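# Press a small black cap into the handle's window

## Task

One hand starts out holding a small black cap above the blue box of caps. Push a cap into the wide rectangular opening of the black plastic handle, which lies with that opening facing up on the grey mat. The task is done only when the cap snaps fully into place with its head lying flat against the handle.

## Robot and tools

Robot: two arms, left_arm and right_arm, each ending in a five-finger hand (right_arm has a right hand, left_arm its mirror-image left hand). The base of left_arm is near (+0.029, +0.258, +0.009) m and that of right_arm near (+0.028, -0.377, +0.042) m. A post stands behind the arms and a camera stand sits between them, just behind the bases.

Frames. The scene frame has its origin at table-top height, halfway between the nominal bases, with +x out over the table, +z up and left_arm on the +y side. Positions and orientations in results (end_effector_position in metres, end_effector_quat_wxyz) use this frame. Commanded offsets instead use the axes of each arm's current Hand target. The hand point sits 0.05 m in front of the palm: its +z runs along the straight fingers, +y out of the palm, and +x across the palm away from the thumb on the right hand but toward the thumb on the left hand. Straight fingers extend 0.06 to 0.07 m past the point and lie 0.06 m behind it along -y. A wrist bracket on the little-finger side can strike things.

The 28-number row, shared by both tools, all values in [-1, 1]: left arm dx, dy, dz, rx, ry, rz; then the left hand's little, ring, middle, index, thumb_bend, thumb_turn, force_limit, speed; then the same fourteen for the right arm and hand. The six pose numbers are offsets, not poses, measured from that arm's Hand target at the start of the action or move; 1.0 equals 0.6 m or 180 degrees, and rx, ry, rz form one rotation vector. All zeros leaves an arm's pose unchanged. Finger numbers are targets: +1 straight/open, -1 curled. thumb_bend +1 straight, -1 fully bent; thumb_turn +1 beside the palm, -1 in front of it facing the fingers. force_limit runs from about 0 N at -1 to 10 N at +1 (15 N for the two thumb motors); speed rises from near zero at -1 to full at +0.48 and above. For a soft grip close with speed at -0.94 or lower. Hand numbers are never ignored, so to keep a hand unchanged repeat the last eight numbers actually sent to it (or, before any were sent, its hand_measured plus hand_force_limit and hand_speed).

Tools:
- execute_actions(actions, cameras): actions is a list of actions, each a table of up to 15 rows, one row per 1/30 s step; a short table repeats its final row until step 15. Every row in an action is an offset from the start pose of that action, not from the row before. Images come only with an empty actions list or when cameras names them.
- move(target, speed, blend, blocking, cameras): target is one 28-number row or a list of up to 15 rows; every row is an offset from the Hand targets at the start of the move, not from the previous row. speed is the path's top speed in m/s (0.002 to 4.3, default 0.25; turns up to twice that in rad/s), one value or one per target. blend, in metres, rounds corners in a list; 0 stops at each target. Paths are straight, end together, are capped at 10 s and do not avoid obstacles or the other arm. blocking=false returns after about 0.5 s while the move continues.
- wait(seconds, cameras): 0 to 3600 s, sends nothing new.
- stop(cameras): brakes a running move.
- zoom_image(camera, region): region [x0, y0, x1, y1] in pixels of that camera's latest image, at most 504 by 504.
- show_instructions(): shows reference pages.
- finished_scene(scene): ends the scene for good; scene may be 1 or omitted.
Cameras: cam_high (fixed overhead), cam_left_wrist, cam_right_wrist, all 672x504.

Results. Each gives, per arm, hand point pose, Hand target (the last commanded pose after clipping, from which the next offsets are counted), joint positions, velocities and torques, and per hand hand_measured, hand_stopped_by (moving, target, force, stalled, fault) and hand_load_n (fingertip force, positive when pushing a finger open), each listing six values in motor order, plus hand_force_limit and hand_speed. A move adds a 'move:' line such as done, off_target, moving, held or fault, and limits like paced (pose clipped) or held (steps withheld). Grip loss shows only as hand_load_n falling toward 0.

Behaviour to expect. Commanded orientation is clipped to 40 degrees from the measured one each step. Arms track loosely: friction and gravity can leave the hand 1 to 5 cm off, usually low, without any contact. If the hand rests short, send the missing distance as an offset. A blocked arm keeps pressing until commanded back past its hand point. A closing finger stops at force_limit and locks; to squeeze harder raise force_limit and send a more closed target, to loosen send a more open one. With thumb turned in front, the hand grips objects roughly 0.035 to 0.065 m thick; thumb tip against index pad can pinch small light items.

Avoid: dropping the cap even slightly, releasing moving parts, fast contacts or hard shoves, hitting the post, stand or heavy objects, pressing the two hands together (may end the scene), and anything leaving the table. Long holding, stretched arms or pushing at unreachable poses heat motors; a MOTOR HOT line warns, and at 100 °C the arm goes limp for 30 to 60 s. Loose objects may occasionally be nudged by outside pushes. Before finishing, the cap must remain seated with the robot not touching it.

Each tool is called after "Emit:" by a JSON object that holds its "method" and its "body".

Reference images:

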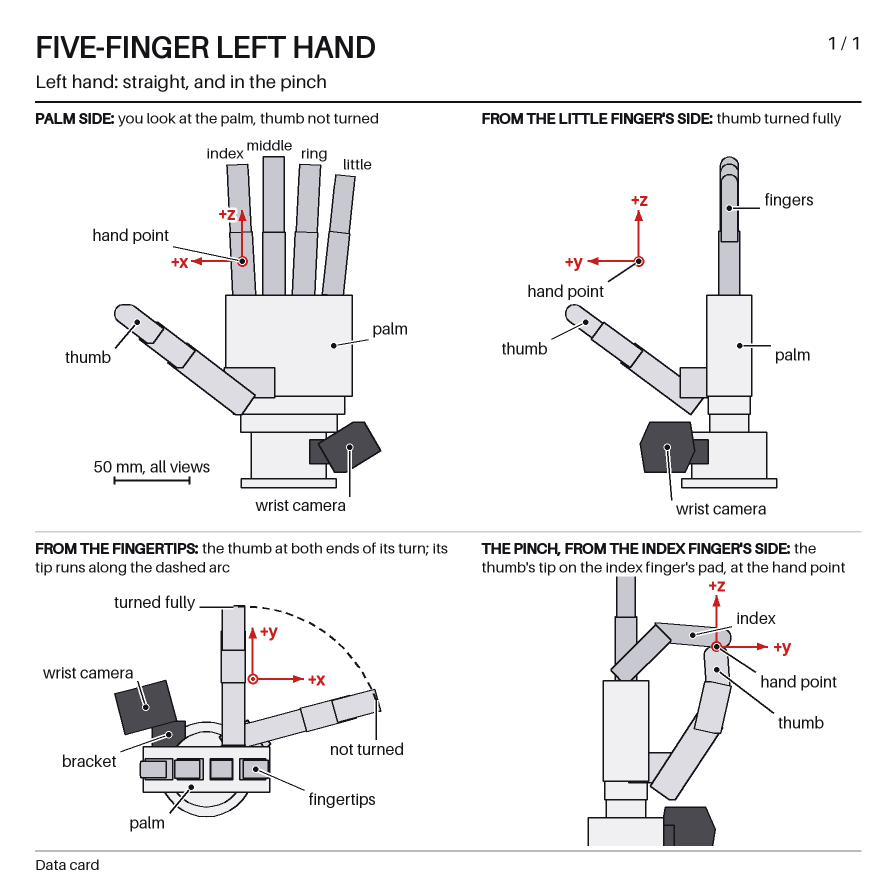

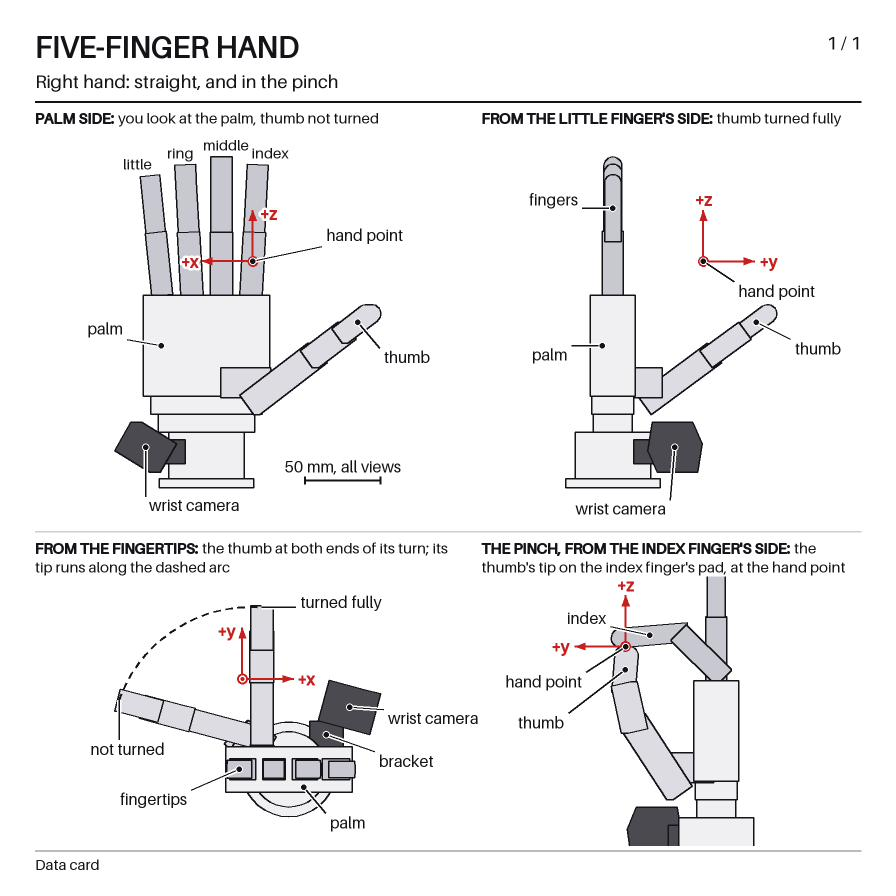

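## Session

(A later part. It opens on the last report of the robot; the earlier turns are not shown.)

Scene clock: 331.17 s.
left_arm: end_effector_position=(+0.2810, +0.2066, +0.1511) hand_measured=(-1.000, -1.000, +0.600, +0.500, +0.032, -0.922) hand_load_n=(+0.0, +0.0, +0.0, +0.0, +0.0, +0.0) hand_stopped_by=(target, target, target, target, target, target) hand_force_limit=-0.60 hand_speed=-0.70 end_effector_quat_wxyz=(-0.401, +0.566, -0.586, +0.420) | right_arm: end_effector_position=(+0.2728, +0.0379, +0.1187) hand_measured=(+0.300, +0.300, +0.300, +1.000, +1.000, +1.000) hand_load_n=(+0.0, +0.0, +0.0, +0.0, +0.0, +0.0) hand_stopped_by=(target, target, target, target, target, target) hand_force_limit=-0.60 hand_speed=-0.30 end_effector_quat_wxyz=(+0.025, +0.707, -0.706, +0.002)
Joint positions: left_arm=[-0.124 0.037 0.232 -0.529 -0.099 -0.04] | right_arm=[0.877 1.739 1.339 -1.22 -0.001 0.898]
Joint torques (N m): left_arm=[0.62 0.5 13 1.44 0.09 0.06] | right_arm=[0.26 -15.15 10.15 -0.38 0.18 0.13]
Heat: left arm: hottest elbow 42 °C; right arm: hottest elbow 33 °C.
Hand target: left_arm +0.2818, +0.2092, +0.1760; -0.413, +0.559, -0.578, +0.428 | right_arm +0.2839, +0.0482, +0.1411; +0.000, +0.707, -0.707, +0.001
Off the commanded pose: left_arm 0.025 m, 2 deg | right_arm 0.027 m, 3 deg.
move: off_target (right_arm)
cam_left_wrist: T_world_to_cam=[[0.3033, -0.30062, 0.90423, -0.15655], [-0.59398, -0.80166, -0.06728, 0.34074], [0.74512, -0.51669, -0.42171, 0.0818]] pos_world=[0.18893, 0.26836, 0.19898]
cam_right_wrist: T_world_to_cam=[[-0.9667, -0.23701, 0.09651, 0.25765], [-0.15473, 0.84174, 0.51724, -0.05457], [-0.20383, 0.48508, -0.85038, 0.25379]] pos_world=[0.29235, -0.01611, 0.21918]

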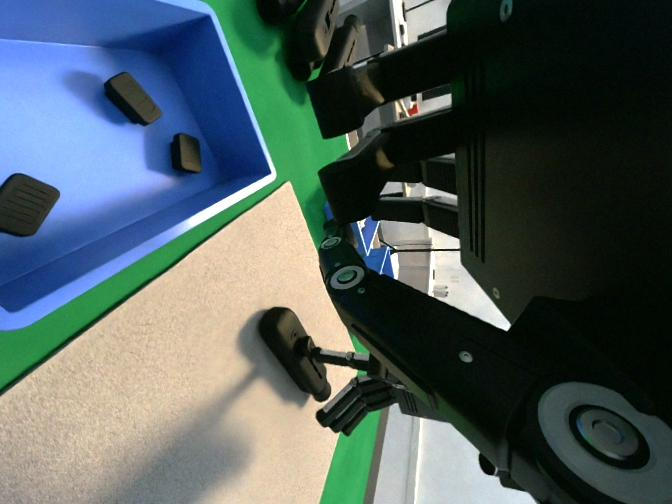

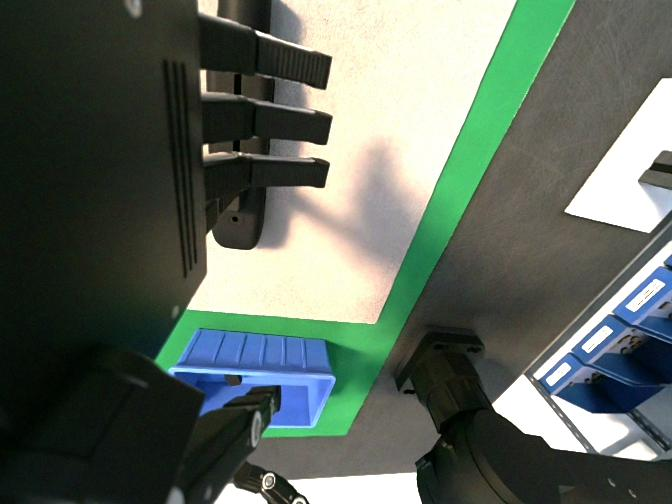

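Emit:
{"method": "move", "body": {"target": [0,0,0,0,0,0,-1.0,-1.0,0.6,0.5,0.032,-0.922,-0.6,-0.7,0.0,0.0,-0.05,0,0,0,0.3,0.3,0.3,1,1,1,-0.6,-0.3], "speed": 0.08, "cameras": ["all"]}}

Emit:
{"method": "zoom_image", "body": {"camera": "cam_left_wrist", "region": [260, 290, 360, 390]}}

Emit:
{"method": "zoom_image", "body": {"camera": "cam_right_wrist", "region": [180, 80, 320, 260]}}

Scene clock: 333.07 s.
left_arm: end_effector_position=(+0.2810, +0.2066, +0.1511) hand_measured=(-1.000, -1.000, +0.600, +0.500, +0.032, -0.922) hand_load_n=(+0.0, +0.0, +0.0, +0.0, +0.0, +0.5) hand_stopped_by=(target, target, target, target, target, target) hand_force_limit=-0.60 hand_speed=-0.70 end_effector_quat_wxyz=(-0.401, +0.566, -0.586, +0.420) | right_arm: end_effector_position=(+0.2748, +0.0404, +0.1528) hand_measured=(+0.300, +0.300, +0.300, +1.000, +1.000, +1.000) hand_load_n=(+0.0, +0.0, +0.0, +0.0, +0.0, +0.0) hand_stopped_by=(target, target, target, target, target, target) hand_force_limit=-0.60 hand_speed=-0.30 end_effector_quat_wxyz=(+0.019, +0.707, -0.707, +0.002)
Joint positions: left_arm=[-0.124 0.037 0.232 -0.529 -0.099 -0.04] | right_arm=[0.877 1.709 1.394 -1.295 -0.001 0.898]
Joint torques (N m): left_arm=[0.62 0.44 12.96 1.48 0.08 0.08] | right_arm=[0.38 -14.33 10.17 -0.4 0.17 0.13]
Heat: left arm: hottest elbow 42 °C; right arm: hottest elbow 33 °C.
Hand target: left_arm +0.2818, +0.2092, +0.1760; -0.413, +0.559, -0.578, +0.428 | right_arm +0.2840, +0.0483, +0.1713; +0.000, +0.707, -0.707, +0.001
Off the commanded pose: left_arm 0.025 m, 2 deg | right_arm 0.022 m, 2 deg.
move: off_target (right_arm)
cam_left_wrist: T_world_to_cam=[[0.3033, -0.30062, 0.90423, -0.15655], [-0.59398, -0.80166, -0.06728, 0.34074], [0.74512, -0.51669, -0.42171, 0.0818]] pos_world=[0.18893, 0.26836, 0.19898]
cam_right_wrist: T_world_to_cam=[[-0.96731, -0.23779, 0.08811, 0.25832], [-0.15818, 0.83737, 0.52324, -0.07377], [-0.1982, 0.4922, -0.84762, 0.27977]] pos_world=[0.29366, -0.0145, 0.25298]

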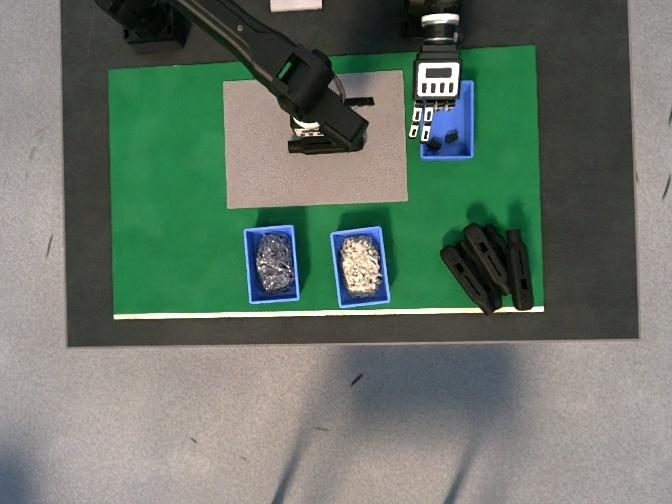

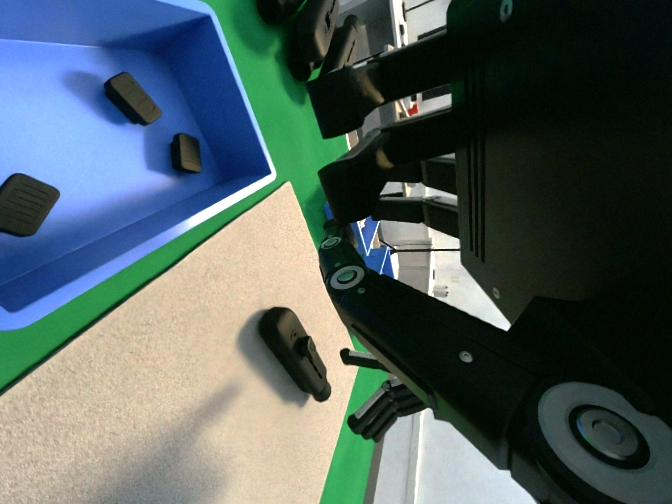

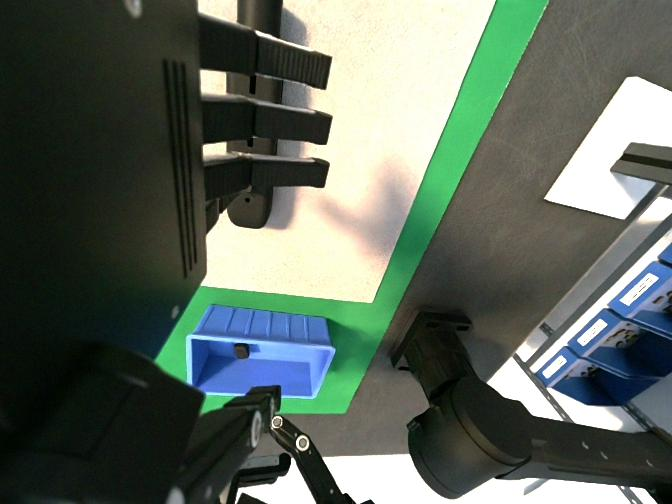

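Scaled by 5.040 from the camera's image (finer frame: 960x720).

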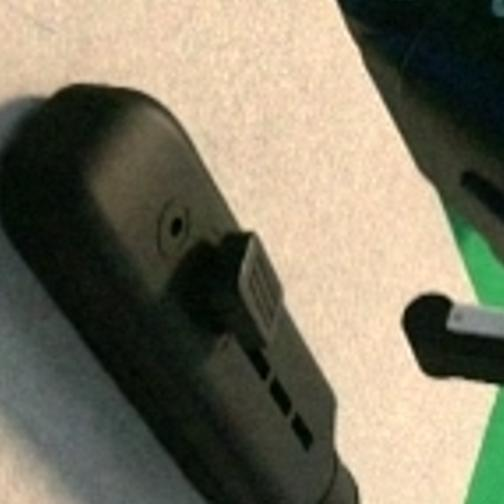

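Scaled by 2.800 from the camera's image (finer frame: 960x720).

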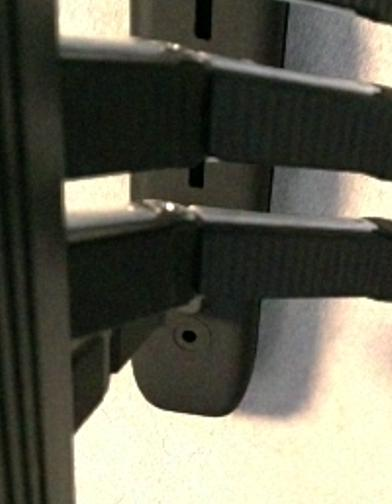

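Emit:
{"method": "zoom_image", "body": {"camera": "cam_left_wrist", "region": [285, 325, 330, 370]}}

Scaled by 11.200 from the camera's image (finer frame: 960x720).

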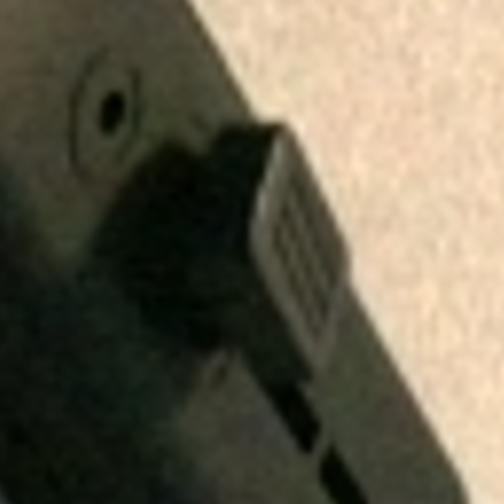

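Emit:
{"method": "move", "body": {"target": [0,0,0,0,0,0,-1.0,-1.0,0.6,0.5,0.032,-0.922,-0.6,-0.7,0.12,0.0,-0.0,0,0,0,0.3,0.3,0.3,1,1,1,-0.6,-0.3], "speed": 0.12, "cameras": ["all"]}}

Scene clock: 341.27 s.
left_arm: end_effector_position=(+0.2810, +0.2066, +0.1511) hand_measured=(-1.000, -1.000, +0.600, +0.500, +0.032, -0.922) hand_load_n=(+0.0, +0.0, +0.0, +0.0, +0.0, +0.0) hand_stopped_by=(target, target, target, target, target, target) hand_force_limit=-0.60 hand_speed=-0.70 end_effector_quat_wxyz=(-0.401, +0.566, -0.586, +0.420) | right_arm: end_effector_position=(+0.2806, -0.0237, +0.1657) hand_measured=(+0.300, +0.300, +0.300, +1.000, +1.000, +1.000) hand_load_n=(+0.0, +0.0, +0.0, +0.0, -0.5, +0.0) hand_stopped_by=(target, target, target, target, target, target) hand_force_limit=-0.60 hand_speed=-0.30 end_effector_quat_wxyz=(+0.013, +0.706, -0.708, +0.000)
Joint positions: left_arm=[-0.124 0.037 0.232 -0.529 -0.099 -0.04] | right_arm=[0.778 1.579 1.267 -1.284 0 0.804]
Joint torques (N m): left_arm=[0.32 0.38 12.97 1.5 0.06 0.06] | right_arm=[0.21 -13.04 7.23 0.61 0.16 0.09]
Heat: left arm: hottest elbow 42 °C; right arm: hottest elbow 33 °C.
Hand target: left_arm +0.2818, +0.2092, +0.1760; -0.413, +0.559, -0.578, +0.428 | right_arm +0.2841, -0.0237, +0.1714; +0.000, +0.707, -0.707, +0.001
Off the commanded pose: left_arm 0.025 m, 2 deg | right_arm 0.007 m, 2 deg.
move: done
cam_left_wrist: T_world_to_cam=[[0.3033, -0.30062, 0.90423, -0.15655], [-0.59398, -0.80166, -0.06728, 0.34074], [0.74512, -0.51669, -0.42171, 0.0818]] pos_world=[0.18893, 0.26836, 0.19898]
cam_right_wrist: T_world_to_cam=[[-0.96893, -0.23423, 0.0795, 0.24951], [-0.15768, 0.8325, 0.53112, -0.02739], [-0.19059, 0.50208, -0.84356, 0.32075]] pos_world=[0.29857, -0.0798, 0.26529]

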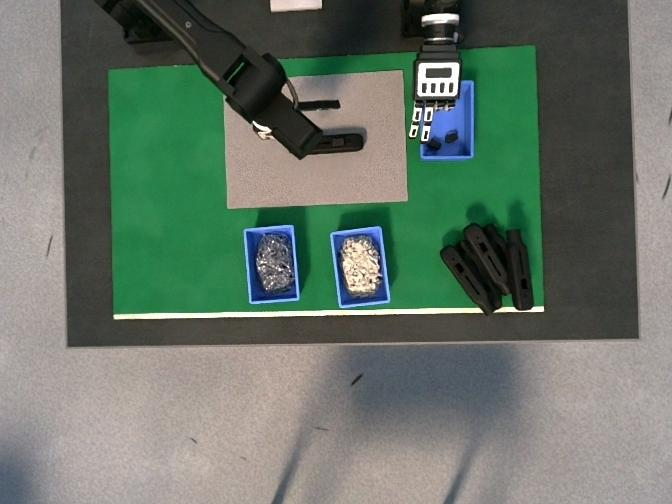

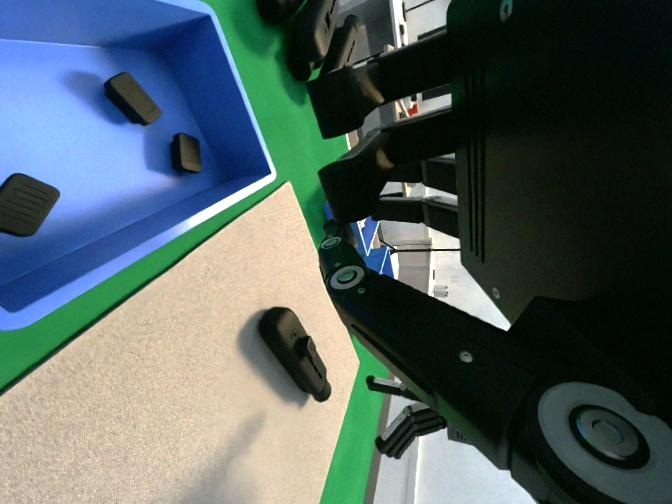

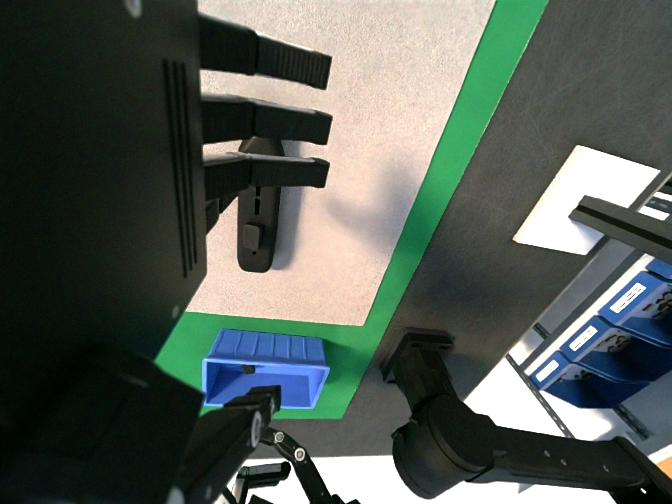

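Emit:
{"method": "zoom_image", "body": {"camera": "cam_right_wrist", "region": [225, 200, 285, 280]}}

Emit:
{"method": "zoom_image", "body": {"camera": "cam_left_wrist", "region": [285, 325, 330, 370]}}

Emit:
{"method": "zoom_image", "body": {"camera": "cam_high", "region": [310, 120, 375, 165]}}

Scaled by 6.300 from the camera's image (finer frame: 960x720).

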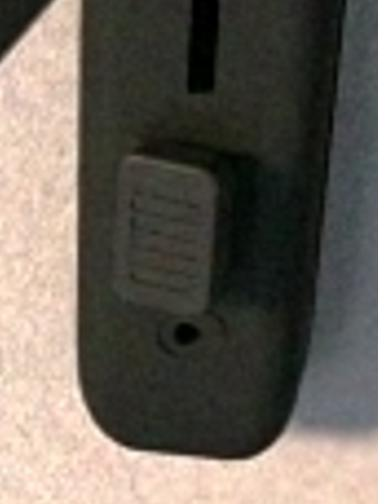

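Scaled by 11.200 from the camera's image (finer frame: 960x720).

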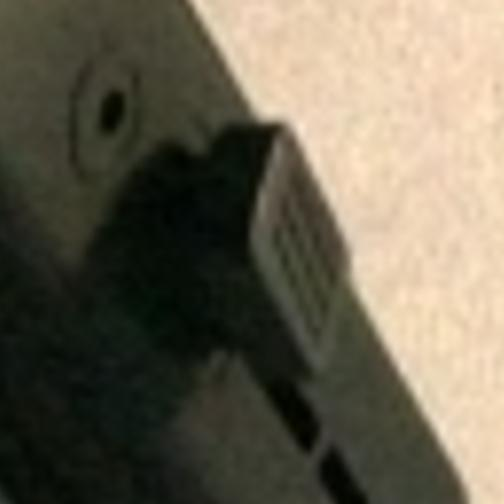

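Scaled by 7.754 from the camera's image (finer frame: 960x720).

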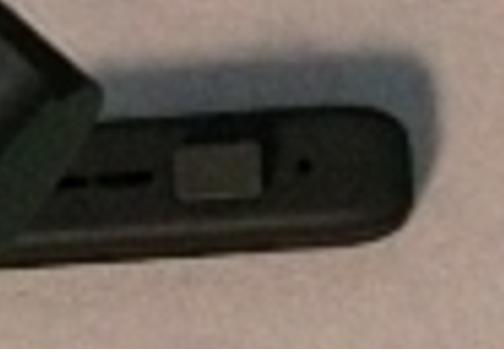

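Emit:
{"method": "move", "body": {"target": [[0,0,0,0,0,0,-1.0,-1.0,0.6,0.5,0.032,-0.922,-0.6,-0.7,0,0,0,0,0,0,-1,-1,-1,-0.1,1,1,-0.6,-0.3],[0,0,0,0,0,0,-1.0,-1.0,0.6,0.5,0.032,-0.922,-0.6,-0.7,-0.126,-0.055,0.1,0,0,0,-1,-1,-1,-0.1,1,1,-0.6,-0.3]], "speed": 0.12, "cameras": ["all"]}}

Scene clock: 364.87 s.
left_arm: end_effector_position=(+0.2810, +0.2066, +0.1511) hand_measured=(-1.000, -1.000, +0.600, +0.500, +0.032, -0.922) hand_load_n=(+0.0, +0.0, +0.0, +0.0, +0.0, +0.0) hand_stopped_by=(target, target, target, target, target, target) hand_force_limit=-0.60 hand_speed=-0.70 end_effector_quat_wxyz=(-0.401, +0.566, -0.586, +0.420) | right_arm: end_effector_position=(+0.3077, +0.0350, +0.1032) hand_measured=(-1.000, -1.000, -1.000, -0.100, +1.000, +1.000) hand_load_n=(+0.0, +0.0, +0.0, +0.0, +0.0, +0.0) hand_stopped_by=(target, target, target, target, target, target) hand_force_limit=-0.60 hand_speed=-0.30 end_effector_quat_wxyz=(+0.020, +0.707, -0.707, +0.001)
Joint positions: left_arm=[-0.124 0.037 0.232 -0.529 -0.099 -0.04] | right_arm=[0.82 1.797 1.376 -1.189 0 0.842]
Joint torques (N m): left_arm=[0.5 0.32 13.01 1.4 0.06 0.06] | right_arm=[1.26 -13.8 10.04 0.44 0.13 0.24]
Heat: left arm: hottest elbow 43 °C; right arm: hottest elbow 33 °C.
Hand target: left_arm +0.2818, +0.2092, +0.1760; -0.413, +0.559, -0.578, +0.428 | right_arm +0.3171, +0.0519, +0.1112; +0.000, +0.707, -0.707, +0.001
Off the commanded pose: left_arm 0.025 m, 2 deg | right_arm 0.021 m, 2 deg.
move: off_target (right_arm)
cam_left_wrist: T_world_to_cam=[[0.3033, -0.30062, 0.90423, -0.15655], [-0.59398, -0.80166, -0.06728, 0.34074], [0.74512, -0.51669, -0.42171, 0.0818]] pos_world=[0.18893, 0.26836, 0.19898]
cam_right_wrist: T_world_to_cam=[[-0.9673, -0.2374, 0.08926, 0.29308], [-0.1571, 0.83713, 0.52397, -0.03845], [-0.19911, 0.49281, -0.84705, 0.24709]] pos_world=[0.32666, -0.02, 0.20328]

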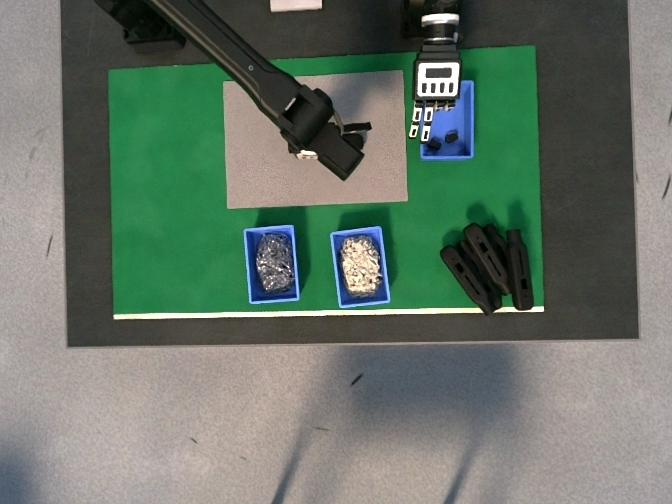

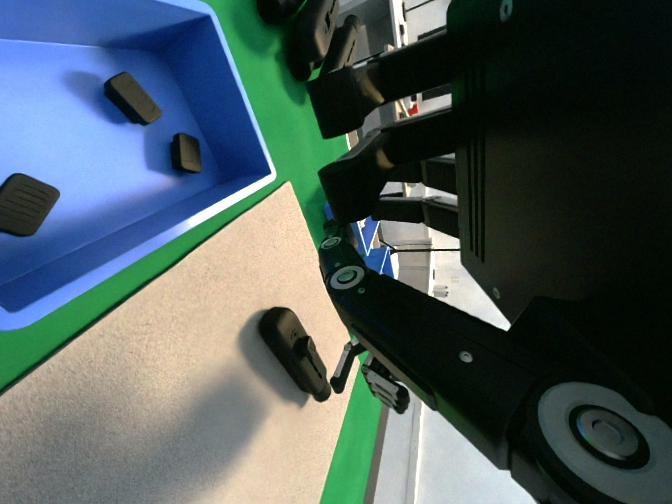

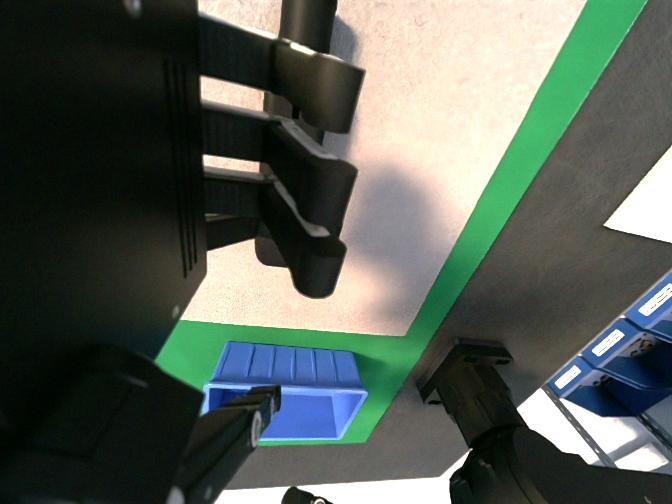

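Emit:
{"method": "zoom_image", "body": {"camera": "cam_left_wrist", "region": [280, 310, 380, 410]}}

Scaled by 5.040 from the camera's image (finer frame: 960x720).

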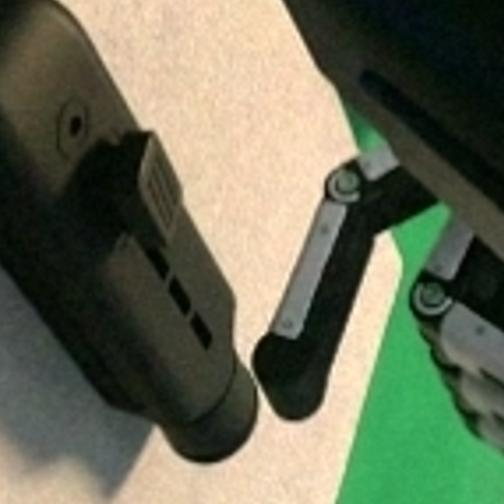

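Emit:
{"method": "move", "body": {"target": [0,0,0,0,0,0,-1.0,-1.0,0.6,0.5,0.032,-0.922,-0.6,-0.7,-0.018,-0.003,0.005,0,0,0,-1,-1,-1,-0.05,1,1,-0.6,-0.3], "speed": 0.12, "cameras": ["cam_left_wrist","cam_right_wrist"]}}

Emit:
{"method": "zoom_image", "body": {"camera": "cam_left_wrist", "region": [280, 310, 380, 410]}}

Scene clock: 367.30 s.
left_arm: end_effector_position=(+0.2810, +0.2066, +0.1511) hand_measured=(-1.000, -1.000, +0.600, +0.500, +0.032, -0.922) hand_load_n=(+0.0, +0.0, +0.0, +0.0, +0.5, +0.0) hand_stopped_by=(target, target, target, target, target, target) hand_force_limit=-0.60 hand_speed=-0.70 end_effector_quat_wxyz=(-0.401, +0.566, -0.586, +0.420) | right_arm: end_effector_position=(+0.3108, +0.0472, +0.1035) hand_measured=(-1.000, -1.000, -1.000, -0.050, +1.000, +1.000) hand_load_n=(+0.0, +0.0, +0.0, +0.0, +0.0, +0.0) hand_stopped_by=(target, target, target, target, target, target) hand_force_limit=-0.60 hand_speed=-0.30 end_effector_quat_wxyz=(+0.014, +0.707, -0.707, +0.001)
Joint positions: left_arm=[-0.124 0.037 0.232 -0.529 -0.099 -0.04] | right_arm=[0.831 1.816 1.406 -1.189 0 0.853]
Joint torques (N m): left_arm=[0.38 0.21 12.97 1.46 0.09 0.08] | right_arm=[1.26 -13.68 10 0.35 0.13 0.23]
Heat: left arm: hottest elbow 43 °C; right arm: hottest elbow 33 °C.
Hand target: left_arm +0.2818, +0.2092, +0.1760; -0.413, +0.559, -0.578, +0.428 | right_arm +0.3189, +0.0626, +0.1083; +0.000, +0.707, -0.707, +0.001
Off the commanded pose: left_arm 0.025 m, 2 deg | right_arm 0.018 m, 2 deg.
move: off_target (right_arm)
cam_left_wrist: T_world_to_cam=[[0.3033, -0.30062, 0.90423, -0.15655], [-0.59398, -0.80166, -0.06728, 0.34074], [0.74512, -0.51669, -0.42171, 0.0818]] pos_world=[0.18893, 0.26836, 0.19898]
cam_right_wrist: T_world_to_cam=[[-0.9679, -0.23806, 0.08058, 0.30017], [-0.16089, 0.8332, 0.52905, -0.04743], [-0.19308, 0.49911, -0.84475, 0.23957]] pos_world=[0.32916, -0.0086, 0.20328]

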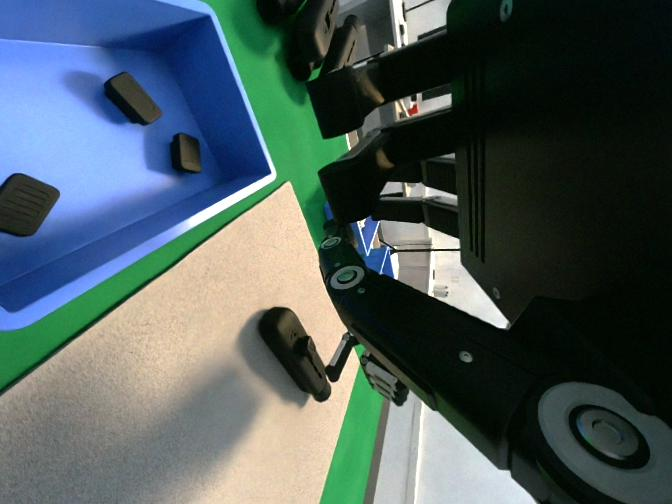

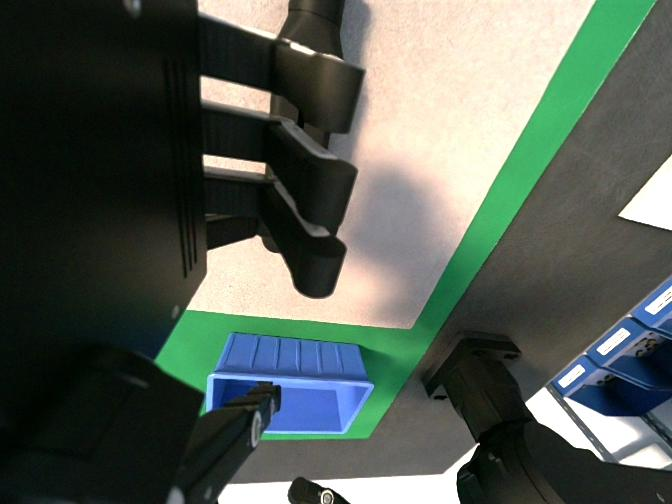

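Scaled by 5.040 from the camera's image (finer frame: 960x720).

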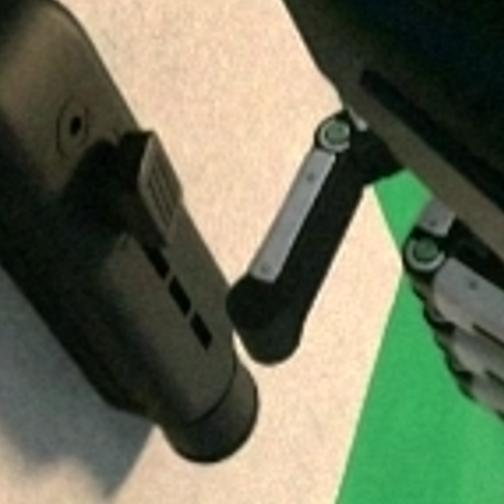

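Emit:
{"method": "move", "body": {"target": [0,0,0,0,0,0,-1.0,-1.0,0.6,0.5,0.032,-0.922,-0.6,-0.7,-0.007,0.0,0.033,0,0,0,-1,-1,-1,-0.05,1,1,-0.6,-0.3], "speed": 0.08, "cameras": ["cam_left_wrist","cam_right_wrist"]}}

Emit:
{"method": "zoom_image", "body": {"camera": "cam_left_wrist", "region": [280, 310, 380, 410]}}

Emit:
{"method": "zoom_image", "body": {"camera": "cam_right_wrist", "region": [200, 80, 360, 280]}}

Scene clock: 370.20 s.
left_arm: end_effector_position=(+0.2810, +0.2066, +0.1511) hand_measured=(-1.000, -1.000, +0.600, +0.500, +0.032, -0.922) hand_load_n=(-0.5, +0.0, +0.0, +0.0, +0.0, +0.0) hand_stopped_by=(target, target, target, target, target, target) hand_force_limit=-0.60 hand_speed=-0.70 end_effector_quat_wxyz=(-0.401, +0.566, -0.586, +0.420) | right_arm: end_effector_position=(+0.3144, +0.0538, +0.0859) hand_measured=(-1.000, -1.000, -1.000, -0.050, +1.000, +1.000) hand_load_n=(+0.0, +0.0, +0.0, +0.0, +0.0, +0.0) hand_stopped_by=(target, target, target, target, target, target) hand_force_limit=-0.60 hand_speed=-0.30 end_effector_quat_wxyz=(+0.013, +0.707, -0.708, +0.001)
Joint positions: left_arm=[-0.124 0.037 0.232 -0.529 -0.099 -0.04] | right_arm=[0.834 1.851 1.406 -1.152 0 0.858]
Joint torques (N m): left_arm=[0.38 0.56 12.96 1.47 0.08 0.06] | right_arm=[1.32 -14.39 8.79 0.59 0.13 0.25]
Heat: left arm: hottest elbow 43 °C; right arm: hottest elbow 33 °C.
Hand target: left_arm +0.2818, +0.2092, +0.1760; -0.413, +0.559, -0.578, +0.428 | right_arm +0.3188, +0.0667, +0.0883; +0.000, +0.707, -0.707, +0.001
Off the commanded pose: left_arm 0.025 m, 2 deg | right_arm 0.014 m, 1 deg.
move: off_target (right_arm)
cam_left_wrist: T_world_to_cam=[[0.3033, -0.30062, 0.90423, -0.15655], [-0.59398, -0.80166, -0.06728, 0.34074], [0.74512, -0.51669, -0.42171, 0.0818]] pos_world=[0.18893, 0.26836, 0.19898]
cam_right_wrist: T_world_to_cam=[[-0.96859, -0.236, 0.07833, 0.30687], [-0.15996, 0.83254, 0.53038, -0.04344], [-0.19038, 0.50119, -0.84413, 0.22103]] pos_world=[0.33237, -0.0022, 0.18558]

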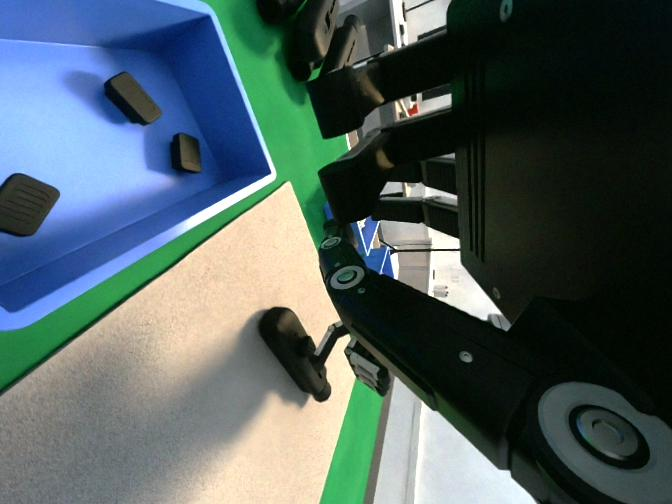

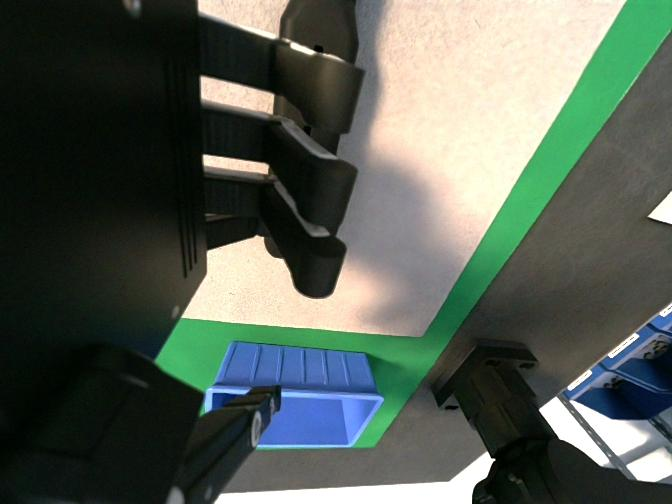

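Scaled by 5.040 from the camera's image (finer frame: 960x720).

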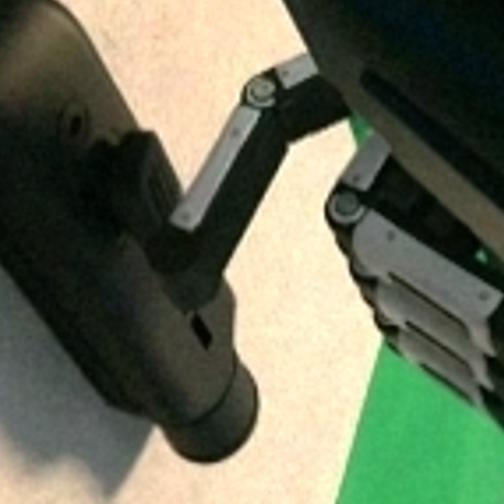

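Scaled by 2.520 from the camera's image (finer frame: 960x720).

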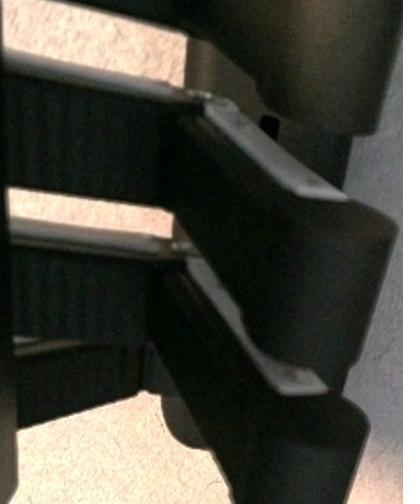

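Emit:
{"method": "move", "body": {"target": [0,0,0,0,0,0,-1.0,-1.0,0.6,0.5,0.032,-0.922,-0.6,-0.7,0.012,0.0,0.022,0,0,0,-1,-1,-1,-0.05,1,1,-0.6,-0.3], "speed": 0.05, "cameras": ["cam_left_wrist","cam_right_wrist"]}}

Emit:
{"method": "zoom_image", "body": {"camera": "cam_left_wrist", "region": [280, 310, 380, 410]}}

Scene clock: 372.37 s.
left_arm: end_effector_position=(+0.2810, +0.2066, +0.1511) hand_measured=(-1.000, -1.000, +0.600, +0.500, +0.032, -0.922) hand_load_n=(+0.0, +0.0, +0.0, +0.0, +0.0, +0.0) hand_stopped_by=(target, target, target, target, target, target) hand_force_limit=-0.60 hand_speed=-0.70 end_effector_quat_wxyz=(-0.401, +0.566, -0.586, +0.420) | right_arm: end_effector_position=(+0.3182, +0.0582, +0.0821) hand_measured=(-1.000, -1.000, -1.000, -0.050, +1.000, +1.000) hand_load_n=(+0.0, +0.5, +0.0, +0.0, +0.0, +0.0) hand_stopped_by=(target, target, target, target, target, target) hand_force_limit=-0.60 hand_speed=-0.30 end_effector_quat_wxyz=(-0.001, +0.707, -0.708, +0.000)
Joint positions: left_arm=[-0.124 0.037 0.232 -0.529 -0.099 -0.04] | right_arm=[0.834 1.851 1.396 -1.115 0 0.858]
Joint torques (N m): left_arm=[0.44 0.21 12.93 1.47 0.08 0.07] | right_arm=[0.67 -14.21 6.86 0.58 0.15 0.15]
Heat: left arm: hottest elbow 43 °C; right arm: hottest elbow 33 °C.
Hand target: left_arm +0.2818, +0.2092, +0.1760; -0.413, +0.559, -0.578, +0.428 | right_arm +0.3190, +0.0596, +0.0753; +0.000, +0.707, -0.707, +0.001
Off the commanded pose: left_arm 0.025 m, 2 deg | right_arm 0.007 m, 0 deg.
move: done
cam_left_wrist: T_world_to_cam=[[0.3033, -0.30062, 0.90423, -0.15655], [-0.59398, -0.80166, -0.06728, 0.34074], [0.74512, -0.51669, -0.42171, 0.0818]] pos_world=[0.18893, 0.26836, 0.19898]
cam_right_wrist: T_world_to_cam=[[-0.96979, -0.23741, 0.05604, 0.31416], [-0.1696, 0.82136, 0.54462, -0.0419], [-0.17533, 0.51866, -0.83681, 0.20994]] pos_world=[0.33437, 0.00012, 0.18089]

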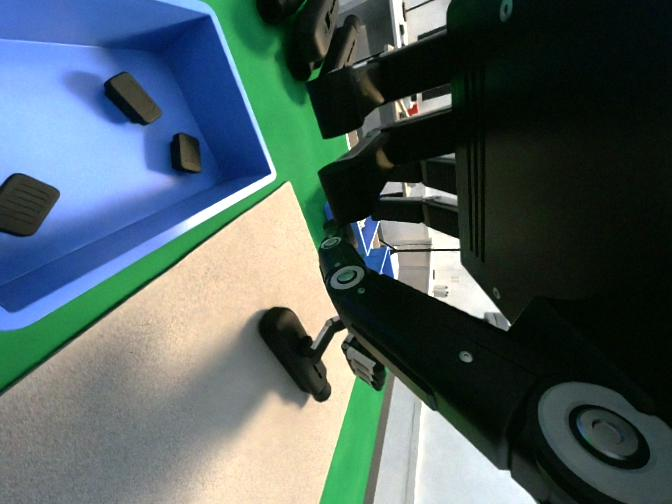

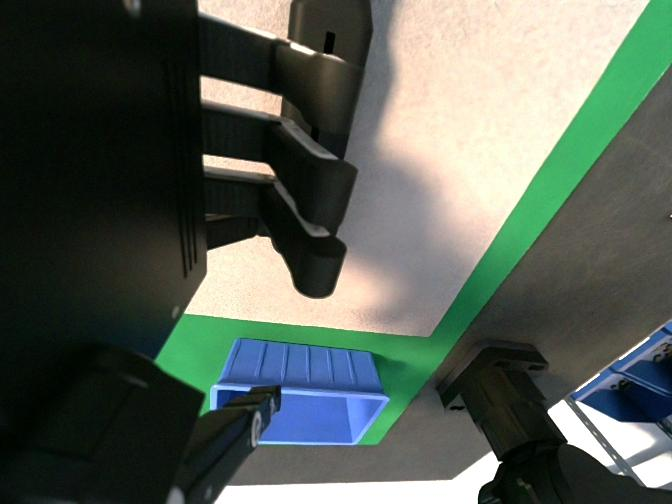

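Scaled by 5.040 from the camera's image (finer frame: 960x720).

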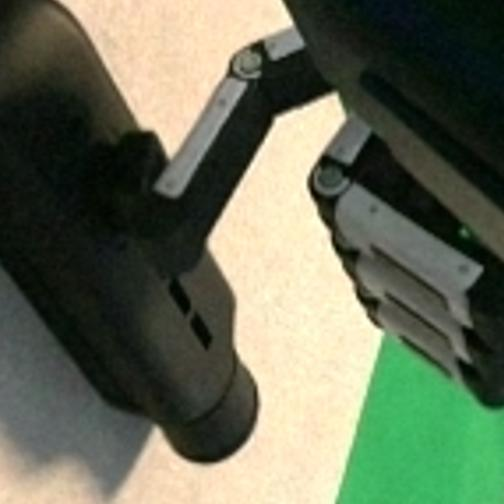

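Emit:
{"method": "move", "body": {"target": [0,0,0,0,0,0,-1.0,-1.0,0.6,0.5,0.032,-0.922,-0.6,-0.7,0.018,0.012,-0.004,0,0,0,-1,-1,-1,-0.05,1,1,-0.6,-0.3], "speed": 0.08, "cameras": ["cam_left_wrist","cam_right_wrist"]}}

Emit:
{"method": "zoom_image", "body": {"camera": "cam_left_wrist", "region": [280, 310, 380, 410]}}

Scene clock: 374.37 s.
left_arm: end_effector_position=(+0.2810, +0.2066, +0.1511) hand_measured=(-1.000, -1.000, +0.600, +0.500, +0.032, -0.922) hand_load_n=(+0.0, +0.0, +0.0, +0.0, +0.0, +0.0) hand_stopped_by=(target, target, target, target, target, target) hand_force_limit=-0.60 hand_speed=-0.70 end_effector_quat_wxyz=(-0.401, +0.566, -0.586, +0.420) | right_arm: end_effector_position=(+0.3083, +0.0471, +0.0710) hand_measured=(-1.000, -1.000, -1.000, -0.050, +1.000, +1.000) hand_load_n=(+0.0, +0.0, +0.0, +0.0, +0.0, +0.0) hand_stopped_by=(target, target, target, target, target, target) hand_force_limit=-0.60 hand_speed=-0.30 end_effector_quat_wxyz=(+0.013, +0.707, -0.708, +0.000)
Joint positions: left_arm=[-0.124 0.037 0.232 -0.529 -0.099 -0.04] | right_arm=[0.834 1.847 1.356 -1.106 -0.001 0.858]
Joint torques (N m): left_arm=[0.5 0.26 12.89 1.44 0.06 0.07] | right_arm=[0.44 -15.91 6.61 0.59 0.19 0.12]
Heat: left arm: hottest elbow 43 °C; right arm: hottest elbow 33 °C.
Hand target: left_arm +0.2818, +0.2092, +0.1760; -0.413, +0.559, -0.578, +0.428 | right_arm +0.3117, +0.0488, +0.0776; +0.000, +0.707, -0.707, +0.001
Off the commanded pose: left_arm 0.025 m, 2 deg | right_arm 0.008 m, 1 deg.
move: done
cam_left_wrist: T_world_to_cam=[[0.3033, -0.30062, 0.90423, -0.15655], [-0.59398, -0.80166, -0.06728, 0.34074], [0.74512, -0.51669, -0.42171, 0.0818]] pos_world=[0.18893, 0.26836, 0.19898]
cam_right_wrist: T_world_to_cam=[[-0.96854, -0.23611, 0.07866, 0.30055], [-0.15968, 0.83199, 0.53131, -0.03104], [-0.1909, 0.50204, -0.84352, 0.21071]] pos_world=[0.32636, -0.009, 0.17059]

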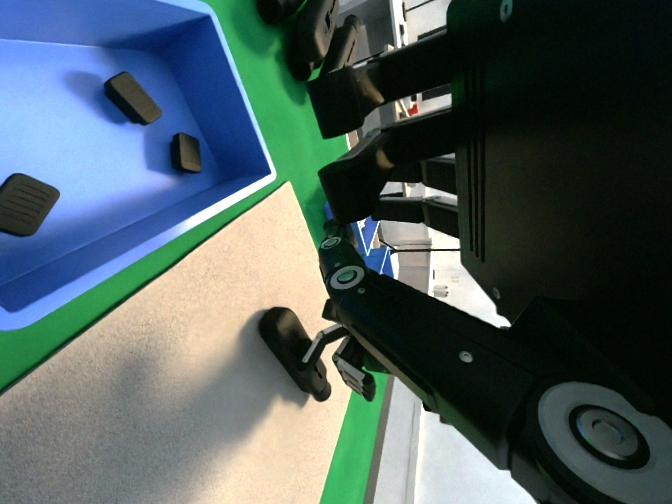

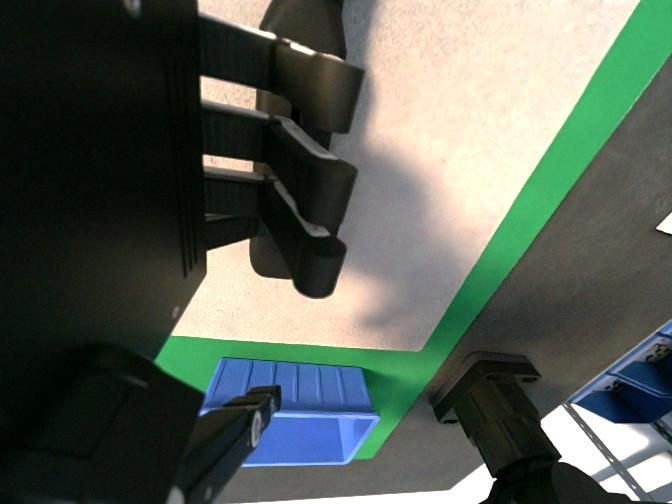

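Scaled by 5.040 from the camera's image (finer frame: 960x720).

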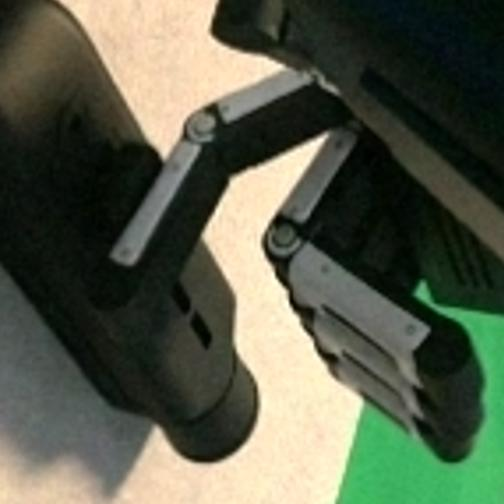

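Emit:
{"method": "move", "body": {"target": [0,0,0,0,0,0,-1.0,-1.0,0.6,0.5,0.032,-0.922,-0.6,-0.7,0.0,-0.004,0.013,0,0,0,-1,-1,-1,-0.05,1,1,-0.6,-0.3], "speed": 0.04, "cameras": ["cam_left_wrist"]}}

Emit:
{"method": "zoom_image", "body": {"camera": "cam_left_wrist", "region": [280, 310, 380, 410]}}

Scene clock: 376.80 s.
left_arm: end_effector_position=(+0.2810, +0.2066, +0.1511) hand_measured=(-1.000, -1.000, +0.600, +0.500, +0.032, -0.922) hand_load_n=(+0.0, +0.0, +0.0, +0.0, +0.0, +0.0) hand_stopped_by=(target, target, target, target, target, target) hand_force_limit=-0.60 hand_speed=-0.70 end_effector_quat_wxyz=(-0.401, +0.566, -0.586, +0.420) | right_arm: end_effector_position=(+0.3098, +0.0488, +0.0703) hand_measured=(-1.000, -1.000, -1.000, -0.050, +1.000, +1.000) hand_load_n=(+0.0, +0.0, +0.0, -1.0, +0.0, +0.0) hand_stopped_by=(target, target, target, target, target, target) hand_force_limit=-0.60 hand_speed=-0.30 end_effector_quat_wxyz=(+0.008, +0.707, -0.707, +0.000)
Joint positions: left_arm=[-0.124 0.037 0.232 -0.529 -0.099 -0.04] | right_arm=[0.834 1.847 1.355 -1.095 -0.001 0.857]
Joint torques (N m): left_arm=[0.56 0.38 12.98 1.43 0.09 0.07] | right_arm=[0.26 -15.15 6.48 0.83 0.19 0.12]
Heat: left arm: hottest elbow 43 °C; right arm: hottest elbow 33 °C.
Hand target: left_arm +0.2818, +0.2092, +0.1760; -0.413, +0.559, -0.578, +0.428 | right_arm +0.3141, +0.0487, +0.0698; +0.000, +0.707, -0.707, +0.001
Off the commanded pose: left_arm 0.025 m, 2 deg | right_arm 0.004 m, 1 deg.
move: done
cam_left_wrist: T_world_to_cam=[[0.3033, -0.30062, 0.90423, -0.15655], [-0.59398, -0.80166, -0.06728, 0.34074], [0.74512, -0.51669, -0.42171, 0.0818]] pos_world=[0.18893, 0.26836, 0.19898]

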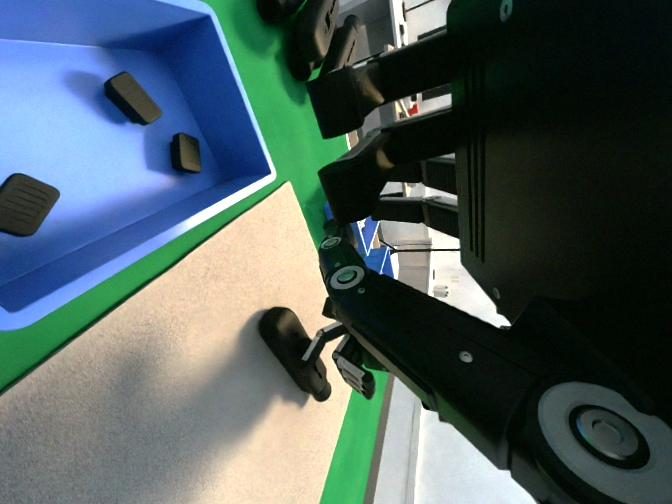

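Scaled by 5.040 from the camera's image (finer frame: 960x720).

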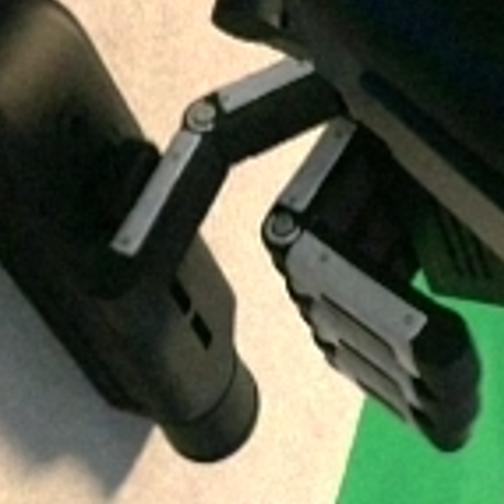

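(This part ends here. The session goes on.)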